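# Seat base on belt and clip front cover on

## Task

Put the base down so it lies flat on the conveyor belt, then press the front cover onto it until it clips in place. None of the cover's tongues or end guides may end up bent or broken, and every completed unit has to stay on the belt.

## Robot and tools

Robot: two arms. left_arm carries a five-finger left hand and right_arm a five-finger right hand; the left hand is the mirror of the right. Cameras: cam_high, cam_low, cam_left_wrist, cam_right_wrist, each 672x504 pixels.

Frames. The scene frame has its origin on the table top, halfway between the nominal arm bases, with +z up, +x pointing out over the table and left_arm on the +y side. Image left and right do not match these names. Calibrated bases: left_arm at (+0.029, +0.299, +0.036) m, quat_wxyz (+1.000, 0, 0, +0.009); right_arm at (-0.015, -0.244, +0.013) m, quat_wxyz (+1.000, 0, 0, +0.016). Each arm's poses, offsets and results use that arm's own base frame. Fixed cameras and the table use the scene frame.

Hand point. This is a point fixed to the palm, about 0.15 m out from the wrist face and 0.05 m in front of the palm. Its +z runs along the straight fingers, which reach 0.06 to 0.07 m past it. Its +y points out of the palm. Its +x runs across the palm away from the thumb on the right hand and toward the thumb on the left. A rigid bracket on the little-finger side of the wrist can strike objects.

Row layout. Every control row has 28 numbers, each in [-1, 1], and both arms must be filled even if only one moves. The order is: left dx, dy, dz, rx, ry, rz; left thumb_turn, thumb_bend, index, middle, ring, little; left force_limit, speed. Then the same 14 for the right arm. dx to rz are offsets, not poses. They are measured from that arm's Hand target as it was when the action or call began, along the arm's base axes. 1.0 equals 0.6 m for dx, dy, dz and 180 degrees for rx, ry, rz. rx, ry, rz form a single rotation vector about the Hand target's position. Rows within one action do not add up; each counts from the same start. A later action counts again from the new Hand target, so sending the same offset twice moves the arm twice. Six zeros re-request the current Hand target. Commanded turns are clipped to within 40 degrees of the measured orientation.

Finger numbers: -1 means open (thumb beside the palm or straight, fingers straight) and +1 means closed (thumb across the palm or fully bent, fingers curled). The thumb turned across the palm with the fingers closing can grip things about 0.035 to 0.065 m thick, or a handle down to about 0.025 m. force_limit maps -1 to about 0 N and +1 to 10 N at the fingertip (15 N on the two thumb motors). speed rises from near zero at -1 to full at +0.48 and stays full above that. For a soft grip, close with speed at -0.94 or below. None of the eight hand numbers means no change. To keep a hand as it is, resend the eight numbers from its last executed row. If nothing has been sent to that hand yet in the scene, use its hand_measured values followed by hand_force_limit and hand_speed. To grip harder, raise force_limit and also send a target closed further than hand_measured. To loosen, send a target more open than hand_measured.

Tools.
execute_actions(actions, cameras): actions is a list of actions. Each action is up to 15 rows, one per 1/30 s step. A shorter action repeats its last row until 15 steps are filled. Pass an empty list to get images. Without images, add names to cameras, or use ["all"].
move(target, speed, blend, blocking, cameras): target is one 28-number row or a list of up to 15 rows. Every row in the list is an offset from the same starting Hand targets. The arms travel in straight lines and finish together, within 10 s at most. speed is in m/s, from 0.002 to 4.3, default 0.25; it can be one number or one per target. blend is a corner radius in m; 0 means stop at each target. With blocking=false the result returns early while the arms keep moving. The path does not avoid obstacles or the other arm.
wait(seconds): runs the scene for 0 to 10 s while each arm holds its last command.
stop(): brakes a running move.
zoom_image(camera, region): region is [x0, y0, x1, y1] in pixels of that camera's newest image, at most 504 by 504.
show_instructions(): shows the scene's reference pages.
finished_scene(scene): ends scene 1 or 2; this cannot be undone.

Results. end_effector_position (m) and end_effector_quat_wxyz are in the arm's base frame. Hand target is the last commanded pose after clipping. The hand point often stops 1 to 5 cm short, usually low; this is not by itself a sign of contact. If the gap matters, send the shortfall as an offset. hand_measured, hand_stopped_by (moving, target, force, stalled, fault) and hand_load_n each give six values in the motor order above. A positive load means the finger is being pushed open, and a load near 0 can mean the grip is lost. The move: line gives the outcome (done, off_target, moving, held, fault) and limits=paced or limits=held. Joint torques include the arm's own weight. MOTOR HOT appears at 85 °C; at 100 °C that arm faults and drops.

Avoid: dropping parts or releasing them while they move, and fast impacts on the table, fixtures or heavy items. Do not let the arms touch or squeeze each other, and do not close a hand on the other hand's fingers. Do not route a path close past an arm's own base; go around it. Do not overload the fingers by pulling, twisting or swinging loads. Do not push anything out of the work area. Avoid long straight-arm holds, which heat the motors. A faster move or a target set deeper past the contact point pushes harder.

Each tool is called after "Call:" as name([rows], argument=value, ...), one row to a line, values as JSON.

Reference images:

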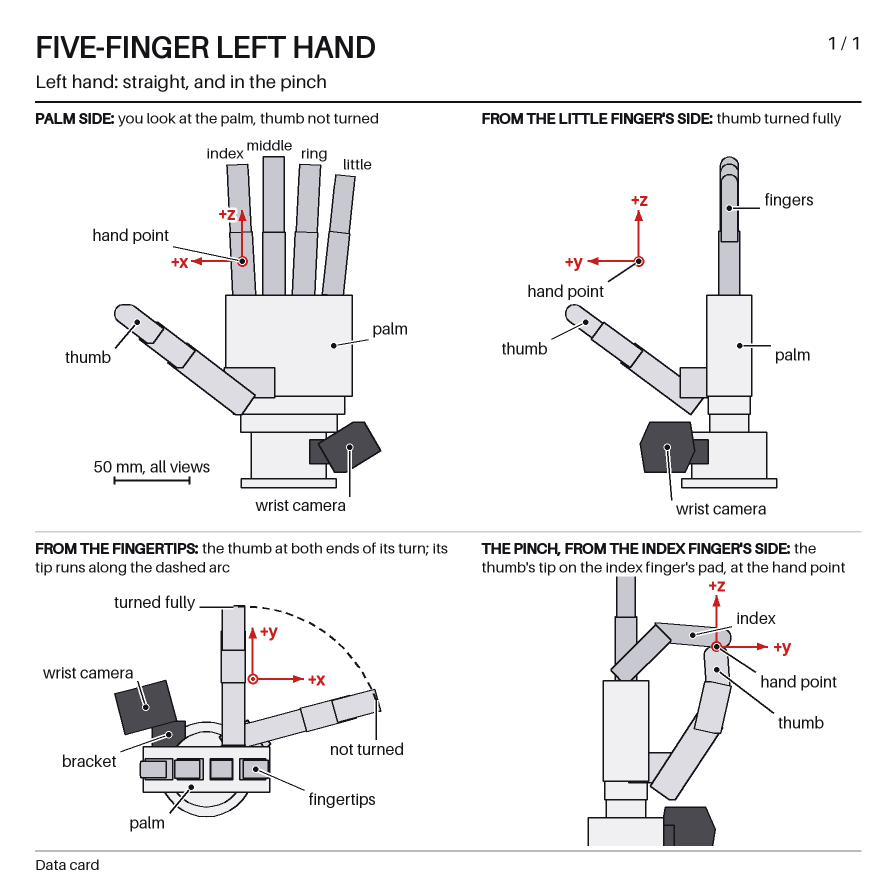

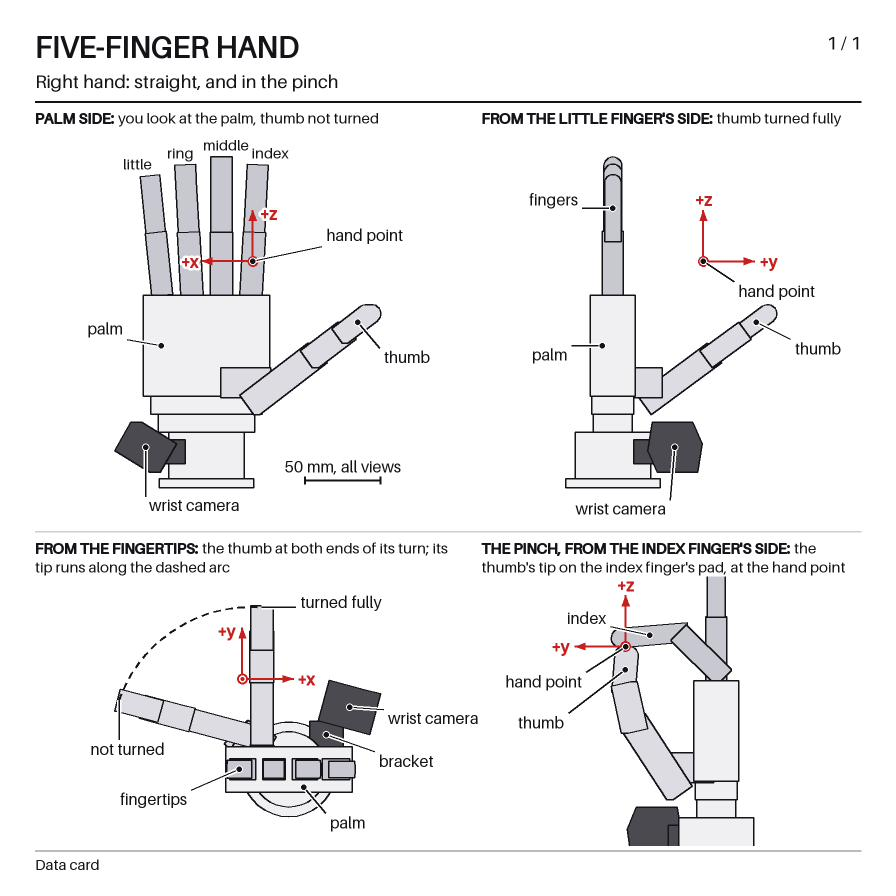

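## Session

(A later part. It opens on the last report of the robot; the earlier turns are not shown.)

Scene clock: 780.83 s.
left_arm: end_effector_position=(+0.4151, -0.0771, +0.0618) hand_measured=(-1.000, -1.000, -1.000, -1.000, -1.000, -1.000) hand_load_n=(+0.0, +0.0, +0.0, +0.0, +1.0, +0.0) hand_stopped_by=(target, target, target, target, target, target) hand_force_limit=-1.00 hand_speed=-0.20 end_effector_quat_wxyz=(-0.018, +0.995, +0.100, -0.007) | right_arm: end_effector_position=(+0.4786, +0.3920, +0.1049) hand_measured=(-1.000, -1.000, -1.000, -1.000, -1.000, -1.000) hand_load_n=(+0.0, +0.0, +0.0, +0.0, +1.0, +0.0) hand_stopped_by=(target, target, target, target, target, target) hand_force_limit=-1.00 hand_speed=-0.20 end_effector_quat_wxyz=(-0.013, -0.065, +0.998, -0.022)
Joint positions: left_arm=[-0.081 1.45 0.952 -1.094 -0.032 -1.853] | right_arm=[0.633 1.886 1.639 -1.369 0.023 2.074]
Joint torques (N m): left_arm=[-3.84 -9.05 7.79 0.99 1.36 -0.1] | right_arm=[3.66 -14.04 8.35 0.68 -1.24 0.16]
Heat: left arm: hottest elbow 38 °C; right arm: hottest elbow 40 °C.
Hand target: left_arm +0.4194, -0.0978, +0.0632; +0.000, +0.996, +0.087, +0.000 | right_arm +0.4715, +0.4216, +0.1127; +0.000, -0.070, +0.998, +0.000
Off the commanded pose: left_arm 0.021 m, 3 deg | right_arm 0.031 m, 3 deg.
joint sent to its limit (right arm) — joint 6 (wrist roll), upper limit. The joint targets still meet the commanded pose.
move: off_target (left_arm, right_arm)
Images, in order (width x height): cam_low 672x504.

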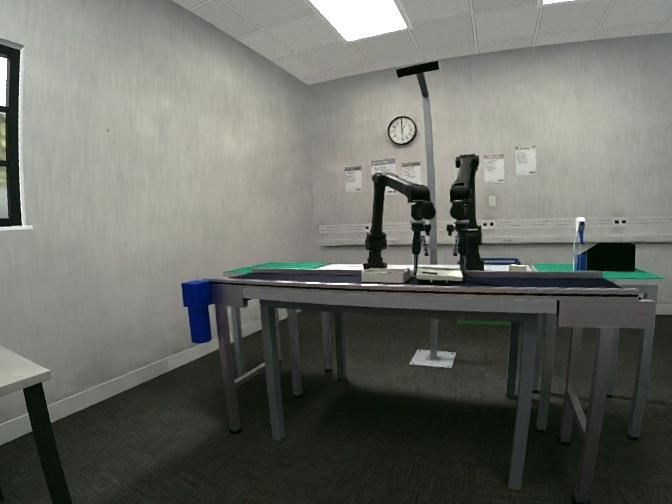

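Call:
move([
  [-0.0,-0.0,-0.013,0,0,0,-1,-1,-1,-1,-1,-1,-1,-0.2,-0.0,0,-0.025,0,0,0.0,-1,-1,-1,-1,-1,-1,-1,-0.2],
], speed=0.04, cameras=["cam_low"])

Call:
zoom_image(camera="cam_low", region=[400, 240, 484, 290])

Scene clock: 783.03 s.
left_arm: end_effector_position=(+0.4151, -0.0772, +0.0573) hand_measured=(-1.000, -1.000, -1.000, -1.000, -1.000, -1.000) hand_load_n=(+0.0, +0.0, +0.0, +0.0, +0.5, +0.0) hand_stopped_by=(target, target, target, target, target, target) hand_force_limit=-1.00 hand_speed=-0.20 end_effector_quat_wxyz=(-0.017, +0.995, +0.100, -0.006) | right_arm: end_effector_position=(+0.4780, +0.3913, +0.0952) hand_measured=(-1.000, -1.000, -1.000, -1.000, -1.000, -1.000) hand_load_n=(+0.0, +0.0, +0.0, +0.0, +1.0, +0.0) hand_stopped_by=(target, target, target, target, target, target) hand_force_limit=-1.00 hand_speed=-0.20 end_effector_quat_wxyz=(-0.010, -0.065, +0.998, -0.021)
Joint positions: left_arm=[-0.081 1.455 0.944 -1.078 -0.032 -1.853] | right_arm=[0.633 1.886 1.612 -1.336 0.024 2.075]
Joint torques (N m): left_arm=[-3.84 -8.59 7.45 1.29 1.34 -0.1] | right_arm=[3.72 -13.27 8.35 0.83 -1.26 0.15]
Heat: left arm: hottest elbow 38 °C; right arm: hottest elbow 40 °C.
Hand target: left_arm +0.4195, -0.0976, +0.0554; +0.000, +0.996, +0.087, +0.000 | right_arm +0.4715, +0.4216, +0.0976; +0.000, -0.070, +0.998, +0.000
Off the commanded pose: left_arm 0.021 m, 3 deg | right_arm 0.031 m, 3 deg.
joint sent to its limit (right arm) — joint 6 (wrist roll), upper limit. The joint targets still meet the commanded pose.
move: off_target (left_arm, right_arm)
Images, in order (width x height): cam_low 672x504.

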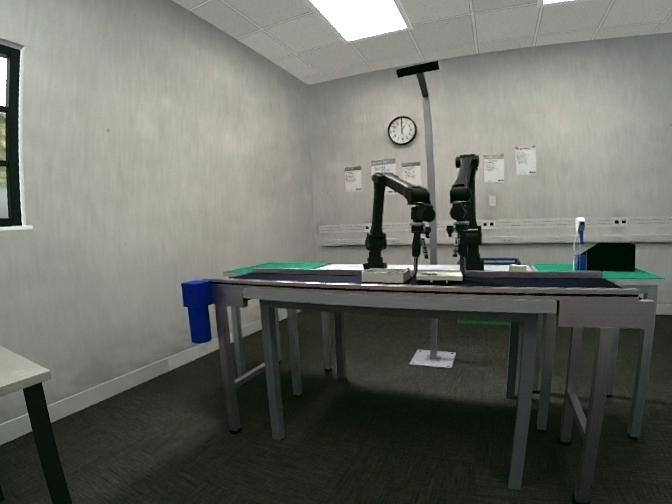

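Scaled by 6.000 from the camera's 672x504 image, which has a finer 960x720 frame.

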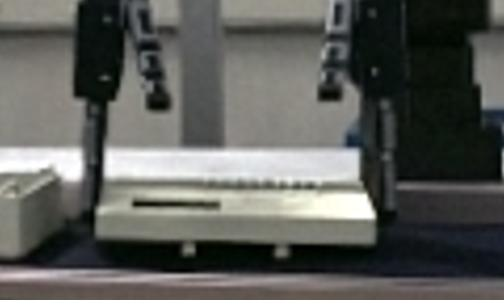

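Call:
move([
  [0.003,0.043,0.003,0,0,0,-1,-1,-1,-1,-1,-1,-1,-0.2,0.0,-0.058,0.0,0,0,0.0,-1,-1,-1,-1,-1,-1,-1,-0.2],
], speed=0.04, cameras=["cam_low","cam_left_wrist","cam_right_wrist","cam_high"])

Call:
zoom_image(camera="cam_low", region=[400, 240, 484, 290])

Call:
zoom_image(camera="cam_high", region=[340, 260, 460, 360])

Scene clock: 786.30 s.
left_arm: end_effector_position=(+0.4174, -0.0737, +0.0588) hand_measured=(-1.000, -1.000, -1.000, -1.000, -1.000, -1.000) hand_load_n=(+0.0, +0.0, +0.0, +0.0, +0.0, +0.0) hand_stopped_by=(target, target, target, target, target, target) hand_force_limit=-1.00 hand_speed=-0.20 end_effector_quat_wxyz=(-0.004, +0.996, +0.090, -0.003) | right_arm: end_effector_position=(+0.4677, +0.3869, +0.0901) hand_measured=(-1.000, -1.000, -1.000, -1.000, -1.000, -1.000) hand_load_n=(+0.0, -0.5, +0.0, +0.0, +0.0, +0.0) hand_stopped_by=(target, target, target, target, target, target) hand_force_limit=-1.00 hand_speed=-0.20 end_effector_quat_wxyz=(-0.008, -0.067, +0.998, -0.010)
Joint positions: left_arm=[-0.055 1.455 0.944 -1.067 -0.006 -1.807] | right_arm=[0.632 1.853 1.546 -1.288 0.008 2.068]
Joint torques (N m): left_arm=[-1.03 -8.76 7.71 0.73 0.32 0.19] | right_arm=[0.15 -14.21 7.25 -0.06 -0.43 -0.12]
Heat: left arm: hottest elbow 38 °C; right arm: hottest elbow 40 °C.
Hand target: left_arm +0.4213, -0.0719, +0.0572; +0.000, +0.996, +0.087, +0.000 | right_arm +0.4715, +0.3869, +0.0978; +0.000, -0.070, +0.998, +0.000
Off the commanded pose: left_arm 0.005 m, 1 deg | right_arm 0.008 m, 1 deg.
move: done

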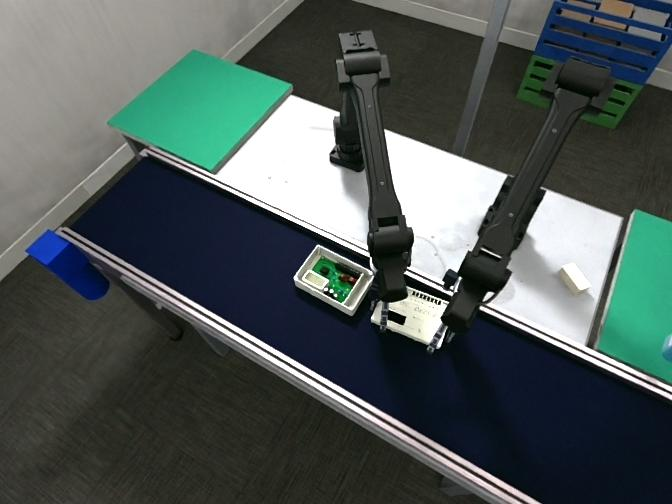

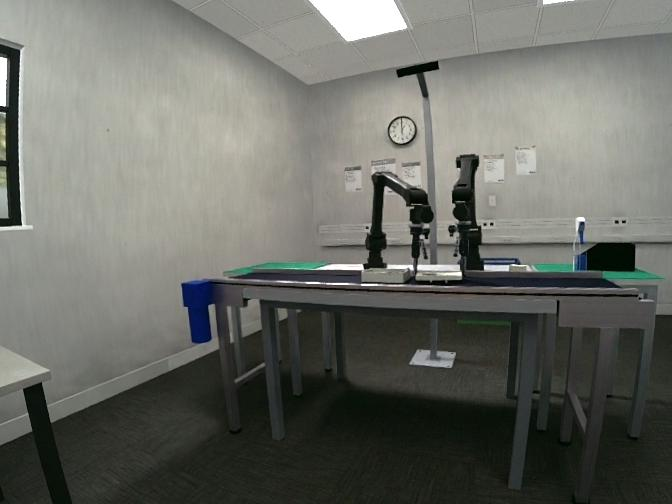

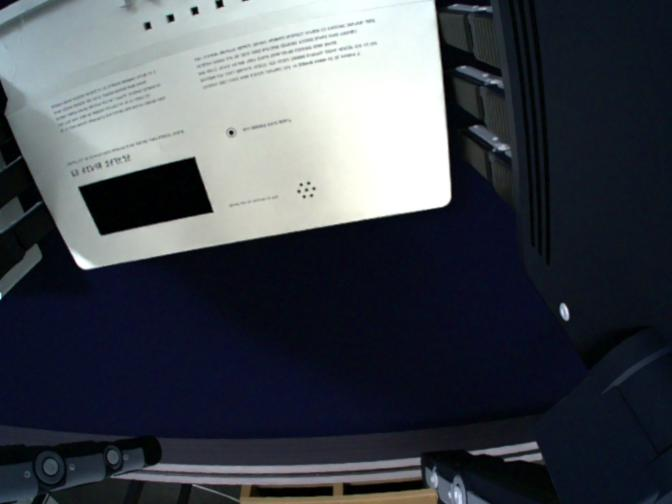

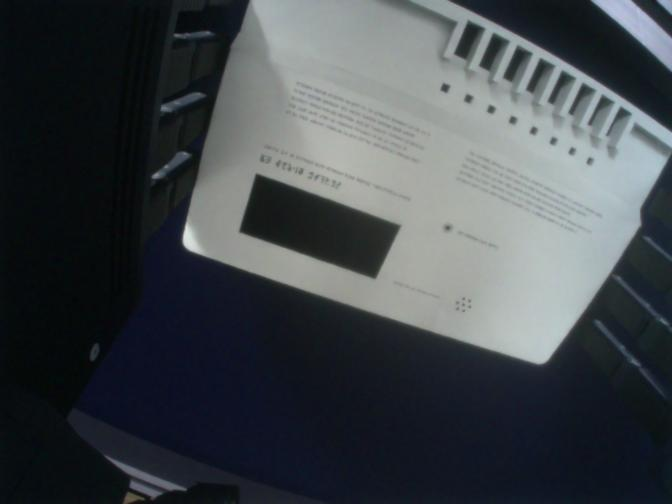

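Scaled by 6.000 from the camera's 672x504 image, which has a finer 960x720 frame.

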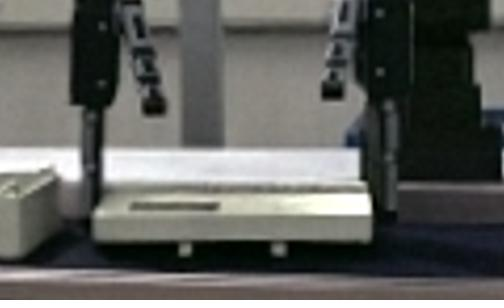

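Scaled by 4.200 from the camera's 672x504 image, which has a finer 960x720 frame.

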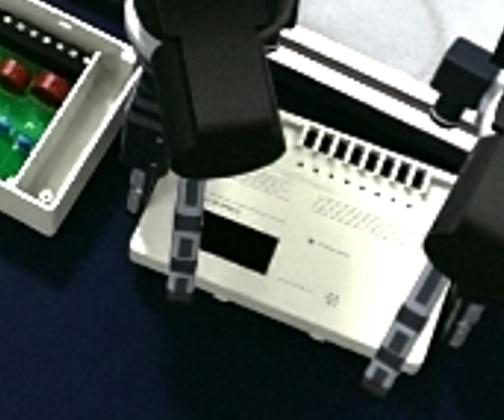

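Call:
move([
  [-0.017,0.005,0.0,0,0,0.008,-1,-1,-1,-1,-1,-1,-1,-0.2,0,0,0.01,0,0,0.0,-1,-1,-1,-1,-1,-1,-1,-0.2],
  [-0.012,-0.043,0.0,0,0,0.008,-1,-1,-1,-1,-1,-1,-1,-0.2,-0.01,0.067,0.01,0,0,0.0,-1,-1,-1,-1,-1,-1,-1,-0.2],
], speed=0.03, cameras=["cam_low","cam_left_wrist","cam_right_wrist"])

Call:
zoom_image(camera="cam_low", region=[400, 240, 484, 290])

Scene clock: 798.57 s.
left_arm: end_effector_position=(+0.4088, -0.0782, +0.0500) hand_measured=(-1.000, -1.000, -1.000, -1.000, -1.000, -1.000) hand_load_n=(+0.5, +0.0, +0.0, +0.0, +0.5, +0.0) hand_stopped_by=(target, target, target, target, target, target) hand_force_limit=-1.00 hand_speed=-0.20 end_effector_quat_wxyz=(-0.016, +0.995, +0.102, -0.009) | right_arm: end_effector_position=(+0.4719, +0.3884, +0.0912) hand_measured=(-1.000, -1.000, -1.000, -1.000, -1.000, -1.000) hand_load_n=(+0.0, +0.0, +0.5, +0.0, +0.0, +0.0) hand_stopped_by=(target, target, target, target, target, target) hand_force_limit=-1.00 hand_speed=-0.20 end_effector_quat_wxyz=(-0.010, -0.058, +0.998, -0.016)
Joint positions: left_arm=[-0.083 1.453 0.92 -1.062 -0.028 -1.859] | right_arm=[0.634 1.866 1.571 -1.308 0.016 2.09]
Joint torques (N m): left_arm=[-4.07 -9.7 8.18 0.43 1.21 -0.36] | right_arm=[4.6 -12.4 11.92 -0.7 -1.07 0.02]
Heat: left arm: hottest elbow 37 °C; right arm: hottest elbow 40 °C.
Hand target: left_arm +0.4141, -0.0976, +0.0574; +0.000, +0.995, +0.100, +0.000 | right_arm +0.4656, +0.4270, +0.1037; +0.000, -0.070, +0.998, +0.000
Off the commanded pose: left_arm 0.021 m, 2 deg | right_arm 0.041 m, 3 deg.
joint sent to its limit (right arm) — joint 6 (wrist roll), upper limit. The joint targets still meet the commanded pose.
move: off_target (left_arm, right_arm)
Images, in order (width x height): cam_low 672x504, cam_left_wrist 672x504, cam_right_wrist 672x504.

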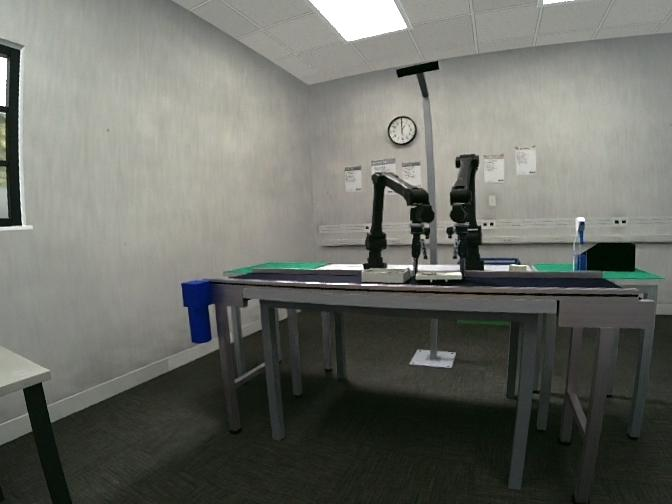

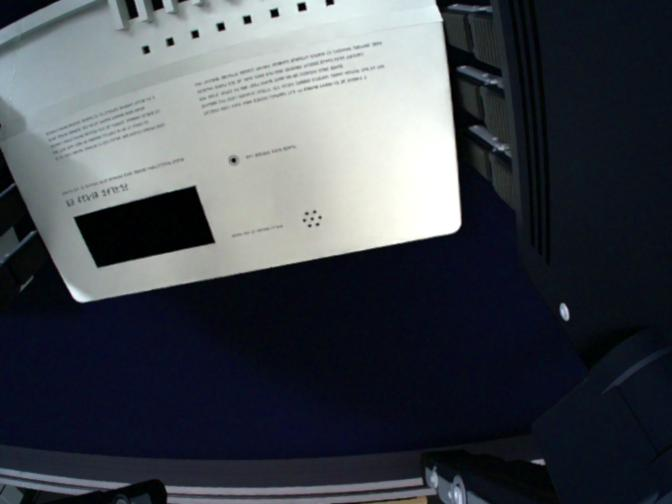

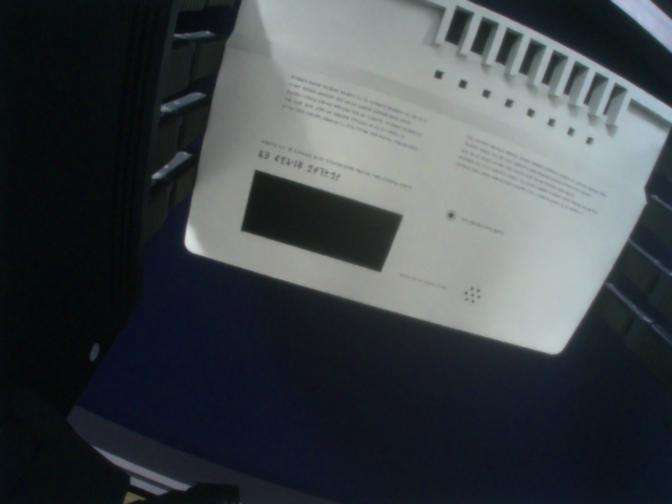

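Scaled by 6.000 from the camera's 672x504 image, which has a finer 960x720 frame.

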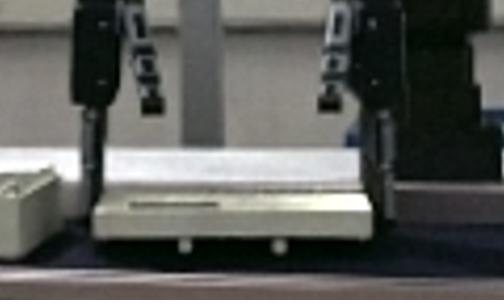

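Call:
move(target=[0.01,0,0.055,0,0,0,-1,-1,-1,-1,-1,-1,-1,-0.2,0,0,0.045,0,0,0,-1,-1,-1,-1,-1,-1,-1,-0.2], speed=0.04, cameras=["cam_low"])

Call:
zoom_image(camera="cam_low", region=[400, 240, 484, 290])

Scene clock: 801.80 s.
left_arm: end_effector_position=(+0.3920, -0.0792, +0.0586) hand_measured=(-1.000, -1.000, -1.000, -1.000, -1.000, -1.000) hand_load_n=(+0.0, +0.0, +0.0, +0.0, +0.5, +0.0) hand_stopped_by=(target, target, target, target, target, target) hand_force_limit=-1.00 hand_speed=-0.20 end_effector_quat_wxyz=(-0.019, +0.994, +0.102, -0.037) | right_arm: end_effector_position=(+0.4675, +0.3907, +0.1060) hand_measured=(-1.000, -1.000, -1.000, -1.000, -1.000, -1.000) hand_load_n=(+0.0, +0.0, +0.0, +0.0, +1.0, +0.0) hand_stopped_by=(target, target, target, target, target, target) hand_force_limit=-1.00 hand_speed=-0.20 end_effector_quat_wxyz=(-0.019, -0.061, +0.998, -0.022)
Joint positions: left_arm=[-0.088 1.434 0.931 -1.147 -0.024 -1.864] | right_arm=[0.641 1.866 1.614 -1.374 0.015 2.09]
Joint torques (N m): left_arm=[-3.43 -10.52 12.96 0.01 1.11 -0.26] | right_arm=[3.84 -13.57 12.46 -0.66 -1.09 0.02]
Heat: left arm: hottest elbow 37 °C; right arm: hottest elbow 40 °C.
Hand target: left_arm +0.4200, -0.0977, +0.0904; +0.000, +0.995, +0.100, +0.000 | right_arm +0.4655, +0.4270, +0.1306; +0.000, -0.070, +0.998, +0.000
Off the commanded pose: left_arm 0.046 m, 5 deg | right_arm 0.044 m, 3 deg.
joint sent to its limit (right arm) — joint 6 (wrist roll), upper limit. The joint targets still meet the commanded pose.
move: off_target (left_arm, right_arm)
Images, in order (width x height): cam_low 672x504.

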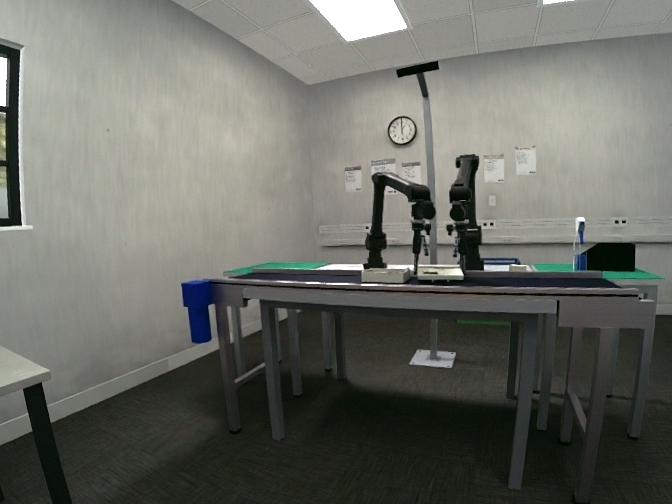

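Scaled by 6.000 from the camera's 672x504 image, which has a finer 960x720 frame.

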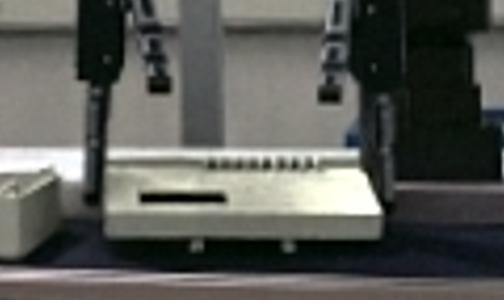

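Call:
move(target=[0.015,0,0.03,0,-0.02,0,-1,-1,-1,-1,-1,-1,-1,-0.2,0,0,0.0,0,0,0,-1,-1,-1,-1,-1,-1,-1,-0.2], speed=0.04, cameras=["cam_low"])

Call:
zoom_image(camera="cam_low", region=[400, 240, 484, 290])

Scene clock: 807.00 s.
left_arm: end_effector_position=(+0.3945, -0.0788, +0.0732) hand_measured=(-1.000, -1.000, -1.000, -1.000, -1.000, -1.000) hand_load_n=(+0.0, +0.0, +0.0, +0.0, +0.5, +0.5) hand_stopped_by=(target, target, target, target, target, target) hand_force_limit=-1.00 hand_speed=-0.20 end_effector_quat_wxyz=(-0.017, +0.994, +0.102, -0.017) | right_arm: end_effector_position=(+0.4677, +0.3905, +0.1059) hand_measured=(-1.000, -1.000, -1.000, -1.000, -1.000, -1.000) hand_load_n=(+0.0, +0.0, +0.0, +0.0, +1.0, +0.0) hand_stopped_by=(target, target, target, target, target, target) hand_force_limit=-1.00 hand_speed=-0.20 end_effector_quat_wxyz=(-0.019, -0.061, +0.998, -0.022)
Joint positions: left_arm=[-0.088 1.395 0.931 -1.147 -0.027 -1.864] | right_arm=[0.641 1.866 1.614 -1.374 0.017 2.09]
Joint torques (N m): left_arm=[-3.55 -10.23 13.63 0.75 0.96 -0.28] | right_arm=[3.84 -13.51 12.46 -0.68 -1.15 0.02]
Heat: left arm: hottest elbow 37 °C; right arm: hottest elbow 41 °C.
Hand target: left_arm +0.4291, -0.0977, +0.1082; +0.003, +0.995, +0.100, +0.031 | right_arm +0.4655, +0.4270, +0.1306; +0.000, -0.070, +0.998, +0.000
Off the commanded pose: left_arm 0.053 m, 6 deg | right_arm 0.044 m, 3 deg.
joint sent to its limit (right arm) — joint 6 (wrist roll), upper limit. The joint targets still meet the commanded pose.
move: off_target (left_arm, right_arm)
Images, in order (width x height): cam_low 672x504.

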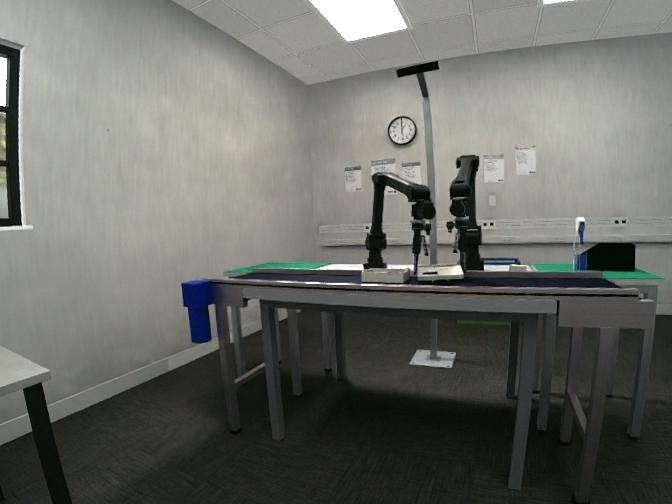

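Scaled by 6.000 from the camera's 672x504 image, which has a finer 960x720 frame.

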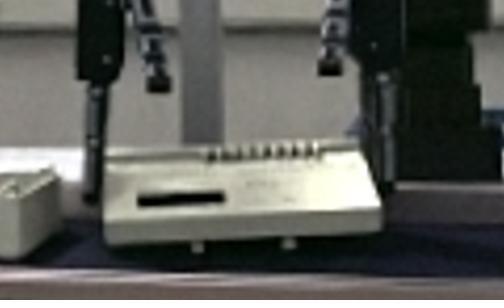

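Call:
move([
  [-0.02,0,-0.055,0,0.015,0,-1,-1,-1,-1,-1,-1,-1,-0.2,0,0,-0.035,0,0,0,-1,-1,-1,-1,-1,-1,-1,-0.2],
], speed=0.04, cameras=["cam_low"])

Call:
zoom_image(camera="cam_low", region=[400, 240, 484, 290])

Scene clock: 811.43 s.
left_arm: end_effector_position=(+0.4006, -0.0783, +0.0666) hand_measured=(-1.000, -1.000, -1.000, -1.000, -1.000, -1.000) hand_load_n=(+0.0, +0.0, +0.0, +0.0, +0.0, +1.0) hand_stopped_by=(target, target, target, target, target, target) hand_force_limit=-1.00 hand_speed=-0.20 end_effector_quat_wxyz=(-0.019, +0.995, +0.102, -0.013) | right_arm: end_effector_position=(+0.4724, +0.3917, +0.1057) hand_measured=(-1.000, -1.000, -1.000, -1.000, -1.000, -1.000) hand_load_n=(+0.0, +0.0, +0.5, +0.0, +1.0, +0.0) hand_stopped_by=(target, target, target, target, target, target) hand_force_limit=-1.00 hand_speed=-0.20 end_effector_quat_wxyz=(-0.010, -0.061, +0.998, -0.022)
Joint positions: left_arm=[-0.088 1.414 0.931 -1.121 -0.032 -1.864] | right_arm=[0.641 1.868 1.614 -1.358 0.026 2.09]
Joint torques (N m): left_arm=[-3.6 -8.47 9.48 1.24 1.34 -0.3] | right_arm=[3.96 -12.86 9.46 0.57 -1.51 0.02]
Heat: left arm: hottest elbow 37 °C; right arm: hottest elbow 41 °C.
Hand target: left_arm +0.4172, -0.0977, +0.0754; +0.001, +0.995, +0.100, +0.008 | right_arm +0.4655, +0.4269, +0.1097; +0.000, -0.070, +0.998, +0.000
Off the commanded pose: left_arm 0.027 m, 3 deg | right_arm 0.036 m, 3 deg.
joint sent to its limit (right arm) — joint 6 (wrist roll), upper limit. The joint targets still meet the commanded pose.
move: off_target (left_arm, right_arm)
Images, in order (width x height): cam_low 672x504.

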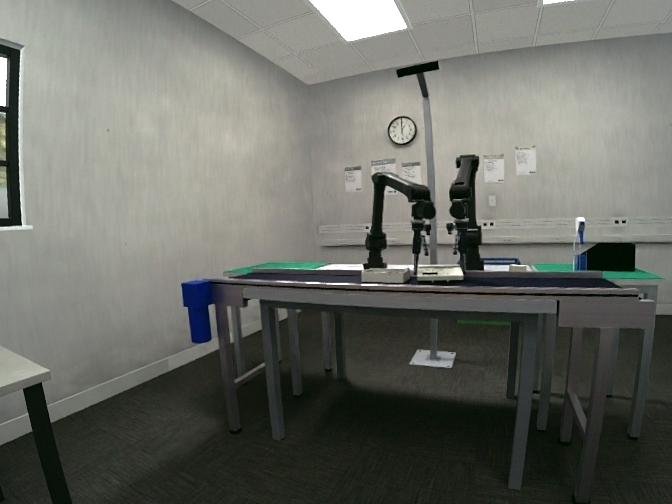

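Scaled by 6.000 from the camera's 672x504 image, which has a finer 960x720 frame.

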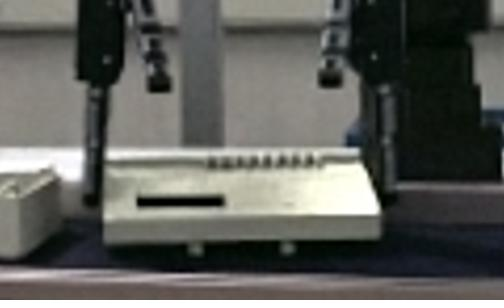

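Call:
move([
  [-0.01,0,-0.03,0,-0.0,0,-1,-1,-1,-1,-1,-1,-1,-0.2,0,0,-0.02,0,0,0,-1,-1,-1,-1,-1,-1,-1,-0.2],
], speed=0.04, cameras=["cam_low"])

Call:
zoom_image(camera="cam_low", region=[400, 240, 484, 290])

Scene clock: 813.73 s.
left_arm: end_effector_position=(+0.4021, -0.0776, +0.0545) hand_measured=(-1.000, -1.000, -1.000, -1.000, -1.000, -1.000) hand_load_n=(+0.0, +0.0, +0.0, +0.0, +0.5, +0.5) hand_stopped_by=(target, target, target, target, target, target) hand_force_limit=-1.00 hand_speed=-0.20 end_effector_quat_wxyz=(-0.019, +0.995, +0.102, -0.005) | right_arm: end_effector_position=(+0.4755, +0.3932, +0.0961) hand_measured=(-1.000, -1.000, -1.000, -1.000, -1.000, -1.000) hand_load_n=(+0.0, +0.0, +0.0, +0.0, +1.0, +0.0) hand_stopped_by=(target, target, target, target, target, target) hand_force_limit=-1.00 hand_speed=-0.20 end_effector_quat_wxyz=(-0.007, -0.061, +0.998, -0.022)
Joint positions: left_arm=[-0.088 1.424 0.903 -1.066 -0.037 -1.864] | right_arm=[0.641 1.88 1.606 -1.333 0.03 2.09]
Joint torques (N m): left_arm=[-3.84 -8.47 7.95 1.21 1.48 -0.33] | right_arm=[3.9 -12.86 8.42 0.75 -1.66 0.02]
Heat: left arm: hottest elbow 37 °C; right arm: hottest elbow 41 °C.
Hand target: left_arm +0.4110, -0.0976, +0.0572; +0.001, +0.995, +0.100, +0.008 | right_arm +0.4656, +0.4270, +0.0976; +0.000, -0.070, +0.998, +0.000
Off the commanded pose: left_arm 0.022 m, 3 deg | right_arm 0.035 m, 3 deg.
joint sent to its limit (right arm) — joint 6 (wrist roll), upper limit. The joint targets still meet the commanded pose.
move: off_target (left_arm, right_arm)
Images, in order (width x height): cam_low 672x504.

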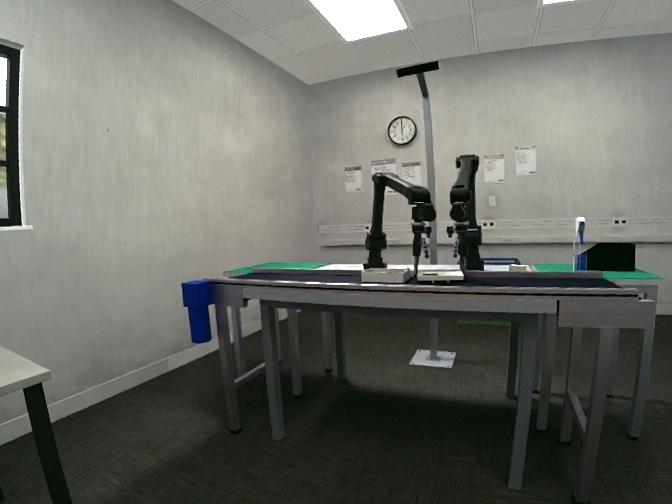

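Scaled by 6.000 from the camera's 672x504 image, which has a finer 960x720 frame.

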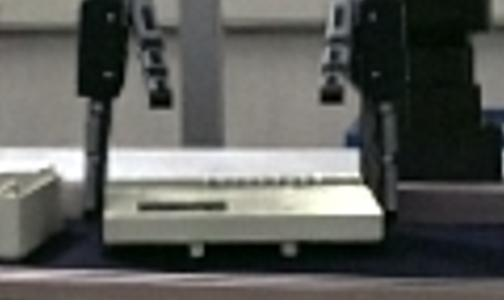

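Call:
move([
  [0.01,0.043,0.003,0,0,0,-1,-1,-1,-1,-1,-1,-1,-0.2,0.0,-0.058,0.005,0,0,0.0,-1,-1,-1,-1,-1,-1,-1,-0.2],
], speed=0.04, cameras=["cam_left_wrist","cam_right_wrist"])

Scene clock: 818.47 s.
left_arm: end_effector_position=(+0.4053, -0.0720, +0.0538) hand_measured=(-1.000, -1.000, -1.000, -1.000, -1.000, -1.000) hand_load_n=(+0.0, +0.0, +0.0, +0.0, +0.0, +0.0) hand_stopped_by=(target, target, target, target, target, target) hand_force_limit=-1.00 hand_speed=-0.20 end_effector_quat_wxyz=(-0.006, +0.995, +0.103, -0.004) | right_arm: end_effector_position=(+0.4628, +0.3894, +0.0906) hand_measured=(-1.000, -1.000, -1.000, -1.000, -1.000, -1.000) hand_load_n=(+0.0, +0.0, +0.0, +0.0, +0.0, +0.0) hand_stopped_by=(target, target, target, target, target, target) hand_force_limit=-1.00 hand_speed=-0.20 end_effector_quat_wxyz=(-0.010, -0.065, +0.998, -0.012)
Joint positions: left_arm=[-0.058 1.43 0.903 -1.054 -0.01 -1.834] | right_arm=[0.641 1.85 1.543 -1.294 0.008 2.083]
Joint torques (N m): left_arm=[-1.08 -8.47 9.09 0.75 0.43 0.18] | right_arm=[0.67 -14.27 7.39 -0.02 -0.44 -0.12]
Heat: left arm: hottest elbow 37 °C; right arm: hottest elbow 41 °C.
Hand target: left_arm +0.4170, -0.0720, +0.0591; +0.001, +0.995, +0.100, +0.008 | right_arm +0.4655, +0.3922, +0.1005; +0.000, -0.070, +0.998, +0.000
Off the commanded pose: left_arm 0.013 m, 2 deg | right_arm 0.011 m, 2 deg.
move: off_target (left_arm, right_arm)
Images, in order (width x height): cam_left_wrist 672x504, cam_right_wrist 672x504.

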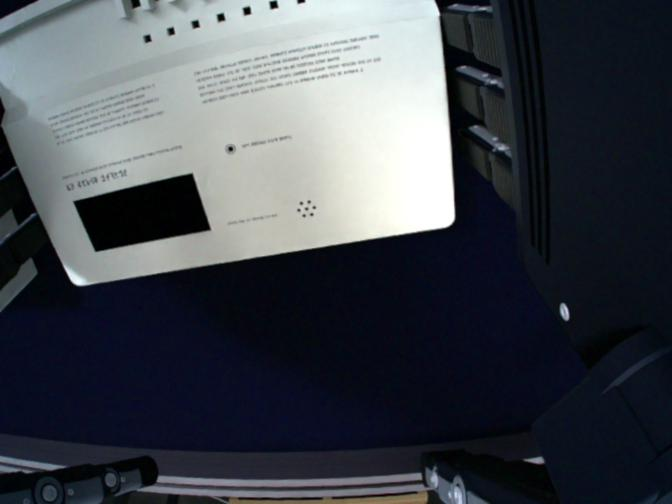

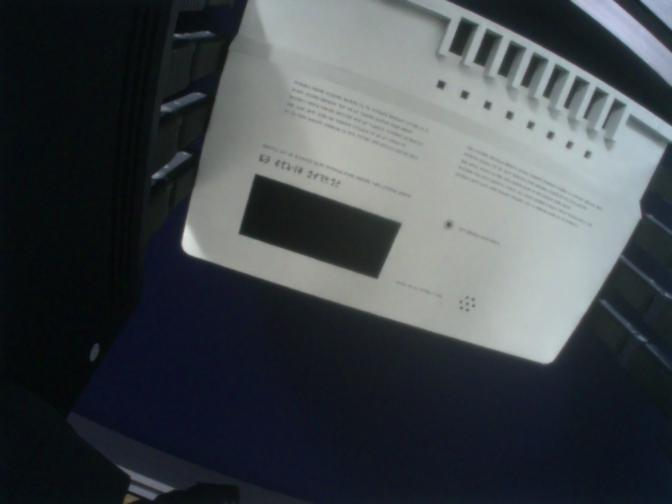

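Call:
move([
  [0,0.013,0.025,0,-0.008,0,-1,-1,-1,-1,-1,-1,-1,-0.2,0.0,-0.013,0.025,0,0,0.0,-1,-1,-1,-1,-1,-1,-1,-0.2],
  [0.017,0.013,0.025,0,-0.008,0,-1,-1,-1,-1,-1,-1,-1,-0.2,0.018,-0.013,0.025,0,0,0.0,-1,-1,-1,-1,-1,-1,-1,-0.2],
  [0.01,0.01,0,0,-0.008,0,-1,-1,-1,-1,-1,-1,-1,-0.2,0.018,-0.012,0.005,0,0,0.0,-1,-1,-1,-1,-1,-1,-1,-0.2],
], speed=0.04, cameras=["cam_left_wrist","cam_right_wrist"])

Scene clock: 824.17 s.
left_arm: end_effector_position=(+0.4142, -0.0670, +0.0564) hand_measured=(-1.000, -1.000, -1.000, -1.000, -1.000, -1.000) hand_load_n=(+0.5, +0.0, +0.0, +0.0, +0.0, +0.0) hand_stopped_by=(target, target, target, target, target, target) hand_force_limit=-1.00 hand_speed=-0.20 end_effector_quat_wxyz=(-0.001, +0.995, +0.102, +0.012) | right_arm: end_effector_position=(+0.4636, +0.3839, +0.1025) hand_measured=(-1.000, -1.000, -1.000, -1.000, -1.000, -1.000) hand_load_n=(+0.0, +0.0, +0.0, +0.0, +0.0, +0.0) hand_stopped_by=(target, target, target, target, target, target) hand_force_limit=-1.00 hand_speed=-0.20 end_effector_quat_wxyz=(-0.008, -0.071, +0.997, -0.006)
Joint positions: left_arm=[-0.04 1.428 0.903 -1.022 -0.004 -1.815] | right_arm=[0.629 1.829 1.543 -1.304 0.002 2.056]
Joint torques (N m): left_arm=[-1.08 -8.29 8.62 0.68 0.2 0.1] | right_arm=[-0.21 -12.04 9.35 -0.1 -0.16 -0.09]
Heat: left arm: hottest elbow 37 °C; right arm: hottest elbow 41 °C.
Hand target: left_arm +0.4231, -0.0659, +0.0591; +0.002, +0.995, +0.100, +0.021 | right_arm +0.4763, +0.3850, +0.1036; +0.000, -0.070, +0.998, +0.000
Off the commanded pose: left_arm 0.009 m, 1 deg | right_arm 0.013 m, 1 deg.
move: off_target (right_arm)
Images, in order (width x height): cam_left_wrist 672x504, cam_right_wrist 672x504.

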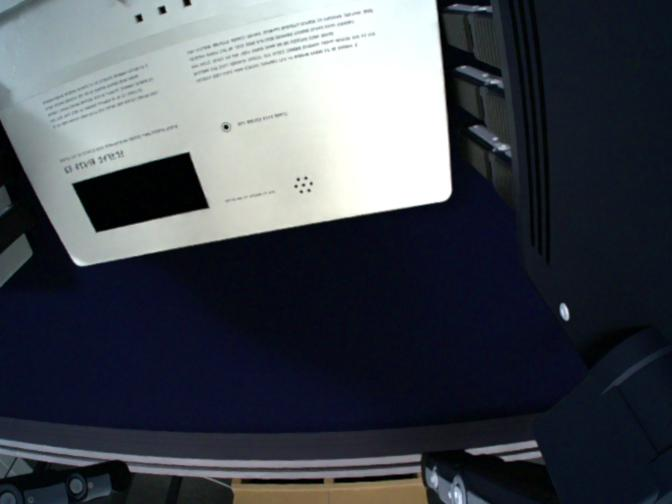

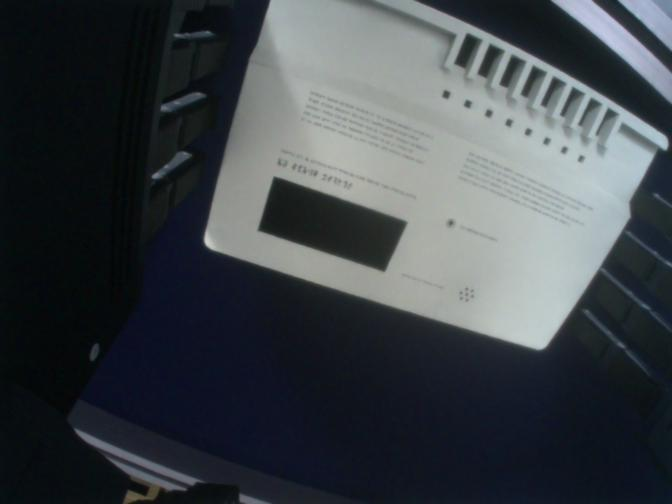

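Call:
move([
  [0,-0.0,0,0,0,0,-1,-1,-1,-1,-1,-1,-1,-0.2,0.013,0,-0.01,0,0,0.0,-1,-1,-1,-1,-1,-1,-1,-0.2],
  [0.003,-0.03,0,0,0,0.0,-1,-1,-1,-1,-1,-1,-1,-0.2,0.008,0.04,-0.005,0,0,0.0,-1,-1,-1,-1,-1,-1,-1,-0.2],
  [0.006,-0.042,0,0,0,0.0,-1,-1,-1,-1,-1,-1,-1,-0.2,0.003,0.078,-0.0,0,0,0.0,-1,-1,-1,-1,-1,-1,-1,-0.2],
], speed=0.04, cameras=["cam_left_wrist","cam_right_wrist"])

Scene clock: 829.33 s.
left_arm: end_effector_position=(+0.4133, -0.0751, +0.0534) hand_measured=(-1.000, -1.000, -1.000, -1.000, -1.000, -1.000) hand_load_n=(+0.0, +0.0, +0.0, +0.0, +0.5, +0.0) hand_stopped_by=(target, target, target, target, target, target) hand_force_limit=-1.00 hand_speed=-0.20 end_effector_quat_wxyz=(-0.010, +0.995, +0.101, +0.011) | right_arm: end_effector_position=(+0.4793, +0.3920, +0.0893) hand_measured=(-1.000, -1.000, -1.000, -1.000, -1.000, -1.000) hand_load_n=(+0.0, +0.0, -0.5, +0.0, +1.0, +0.0) hand_stopped_by=(target, target, target, target, target, target) hand_force_limit=-1.00 hand_speed=-0.20 end_effector_quat_wxyz=(-0.014, -0.063, +0.998, -0.019)
Joint positions: left_arm=[-0.071 1.433 0.903 -1.022 -0.023 -1.844] | right_arm=[0.63 1.897 1.613 -1.332 0.017 2.075]
Joint torques (N m): left_arm=[-3.55 -8 9.92 0.59 0.85 -0.33] | right_arm=[4.42 -12.81 12.4 -0.44 -1.07 0.16]
Heat: left arm: hottest elbow 37 °C; right arm: hottest elbow 41 °C.
Hand target: left_arm +0.4266, -0.0912, +0.0590; +0.002, +0.995, +0.100, +0.020 | right_arm +0.4780, +0.4319, +0.1035; +0.000, -0.070, +0.998, +0.000
Off the commanded pose: left_arm 0.022 m, 2 deg | right_arm 0.042 m, 3 deg.
joint sent to its limit (right arm) — joint 6 (wrist roll), upper limit. The joint targets still meet the commanded pose.
move: off_target (left_arm, right_arm)
Images, in order (width x height): cam_left_wrist 672x504, cam_right_wrist 672x504.

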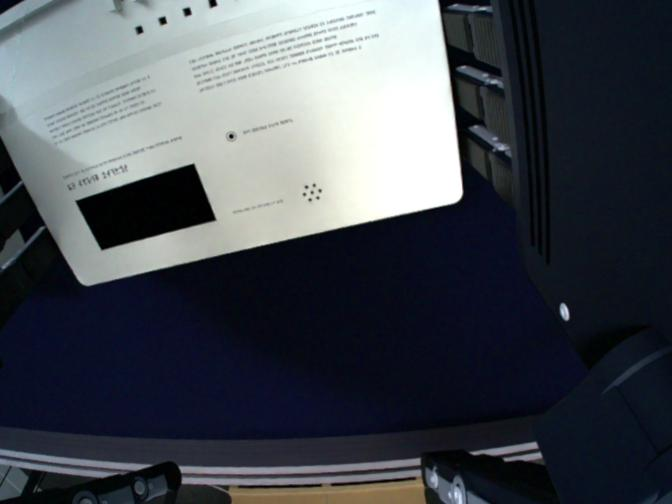

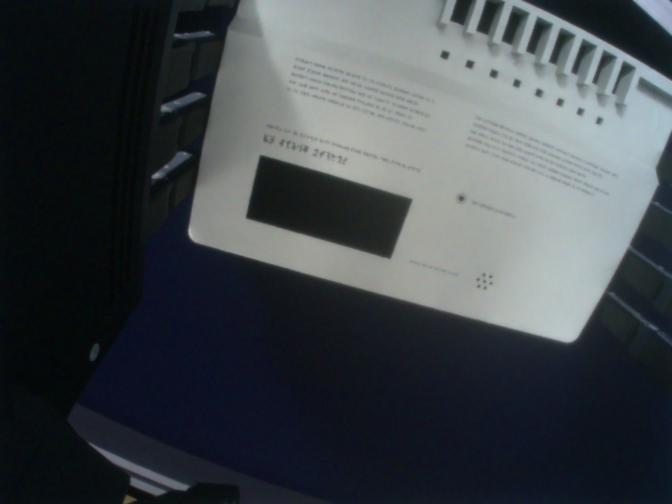

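Call:
move(target=[0.012,0,0.05,0,0,0,-1,-1,-1,-1,-1,-1,-1,-0.2,0,0,0.04,0,0,0,-1,-1,-1,-1,-1,-1,-1,-0.2], speed=0.04, cameras=["cam_low"])

Call:
zoom_image(camera="cam_low", region=[400, 240, 484, 290])

Scene clock: 832.27 s.
left_arm: end_effector_position=(+0.4060, -0.0738, +0.0603) hand_measured=(-1.000, -1.000, -1.000, -1.000, -1.000, -1.000) hand_load_n=(+0.0, +0.0, +0.0, +0.0, +0.5, +0.0) hand_stopped_by=(target, target, target, target, target, target) hand_force_limit=-1.00 hand_speed=-0.20 end_effector_quat_wxyz=(-0.015, +0.995, +0.103, -0.012) | right_arm: end_effector_position=(+0.4792, +0.3951, +0.1050) hand_measured=(-1.000, -1.000, -1.000, -1.000, -1.000, -1.000) hand_load_n=(+0.0, +0.0, +0.0, +0.0, +0.5, +0.0) hand_stopped_by=(target, target, target, target, target, target) hand_force_limit=-1.00 hand_speed=-0.20 end_effector_quat_wxyz=(-0.018, -0.065, +0.997, -0.022)
Joint positions: left_arm=[-0.071 1.433 0.931 -1.097 -0.026 -1.848] | right_arm=[0.635 1.897 1.657 -1.384 0.017 2.075]
Joint torques (N m): left_arm=[-3.37 -9.88 13.09 0.18 1.02 -0.25] | right_arm=[4.07 -13.74 12.56 -0.59 -1.08 0.15]
Heat: left arm: hottest elbow 37 °C; right arm: hottest elbow 41 °C.
Hand target: left_arm +0.4338, -0.0911, +0.0890; +0.002, +0.995, +0.100, +0.020 | right_arm +0.4781, +0.4317, +0.1276; +0.000, -0.070, +0.998, +0.000
Off the commanded pose: left_arm 0.044 m, 4 deg | right_arm 0.043 m, 3 deg.
joint sent to its limit (right arm) — joint 6 (wrist roll), upper limit. The joint targets still meet the commanded pose.
move: off_target (left_arm, right_arm)
Images, in order (width x height): cam_low 672x504.

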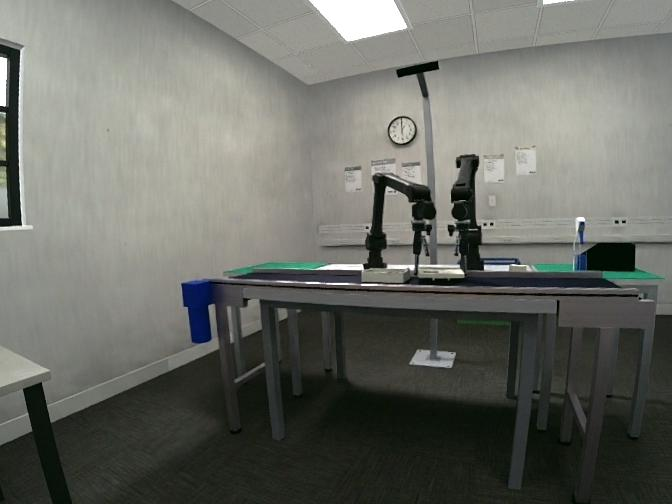

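Scaled by 6.000 from the camera's 672x504 image, which has a finer 960x720 frame.

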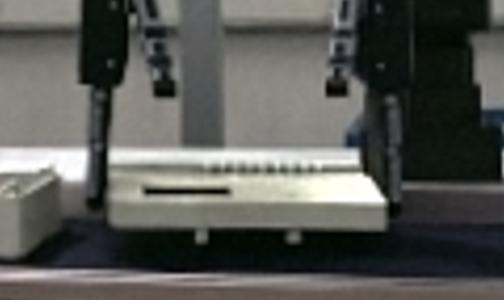

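Call:
move(target=[0.008,0,0.035,0,0,0,-1,-1,-1,-1,-1,-1,-1,-0.2,0,0,0.028,0,0,0,-1,-1,-1,-1,-1,-1,-1,-0.2], speed=0.04, cameras=["cam_low"])

Call:
zoom_image(camera="cam_low", region=[400, 240, 484, 290])

Scene clock: 834.97 s.
left_arm: end_effector_position=(+0.4099, -0.0737, +0.0754) hand_measured=(-1.000, -1.000, -1.000, -1.000, -1.000, -1.000) hand_load_n=(+0.0, +0.0, +0.0, +0.0, +0.5, +0.0) hand_stopped_by=(target, target, target, target, target, target) hand_force_limit=-1.00 hand_speed=-0.20 end_effector_quat_wxyz=(-0.018, +0.994, +0.102, -0.019) | right_arm: end_effector_position=(+0.4792, +0.3954, +0.1163) hand_measured=(-1.000, -1.000, -1.000, -1.000, -1.000, -1.000) hand_load_n=(+0.0, +0.0, +0.0, +0.0, +0.5, +0.0) hand_stopped_by=(target, target, target, target, target, target) hand_force_limit=-1.00 hand_speed=-0.20 end_effector_quat_wxyz=(-0.021, -0.066, +0.997, -0.025)
Joint positions: left_arm=[-0.071 1.433 0.977 -1.158 -0.028 -1.848] | right_arm=[0.636 1.897 1.689 -1.425 0.019 2.075]
Joint torques (N m): left_arm=[-3.25 -10.81 13.39 -0.02 1.12 -0.24] | right_arm=[4.01 -14.21 12.67 -0.58 -1.17 0.17]
Heat: left arm: hottest elbow 37 °C; right arm: hottest elbow 41 °C.
Hand target: left_arm +0.4387, -0.0911, +0.1101; +0.002, +0.995, +0.100, +0.020 | right_arm +0.4780, +0.4320, +0.1445; +0.000, -0.070, +0.998, +0.000
Off the commanded pose: left_arm 0.048 m, 5 deg | right_arm 0.046 m, 4 deg.
joint sent to its limit (right arm) — joint 6 (wrist roll), upper limit. The joint targets still meet the commanded pose.
move: off_target (left_arm, right_arm)
Images, in order (width x height): cam_low 672x504.

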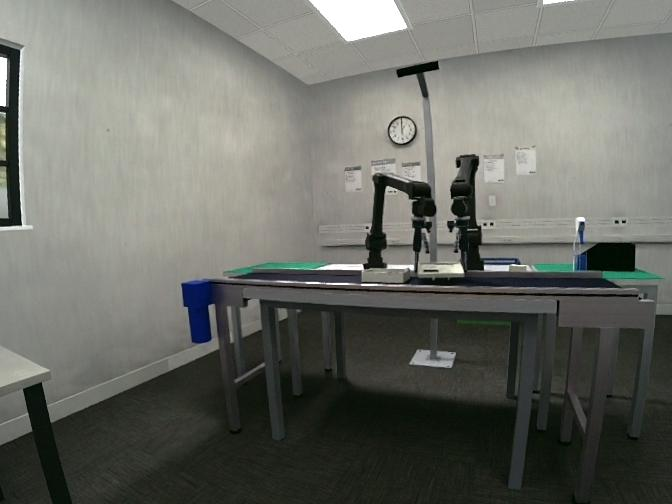

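Scaled by 6.000 from the camera's 672x504 image, which has a finer 960x720 frame.

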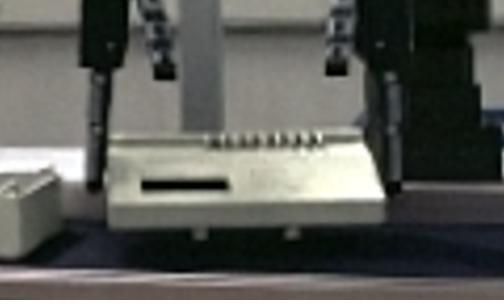

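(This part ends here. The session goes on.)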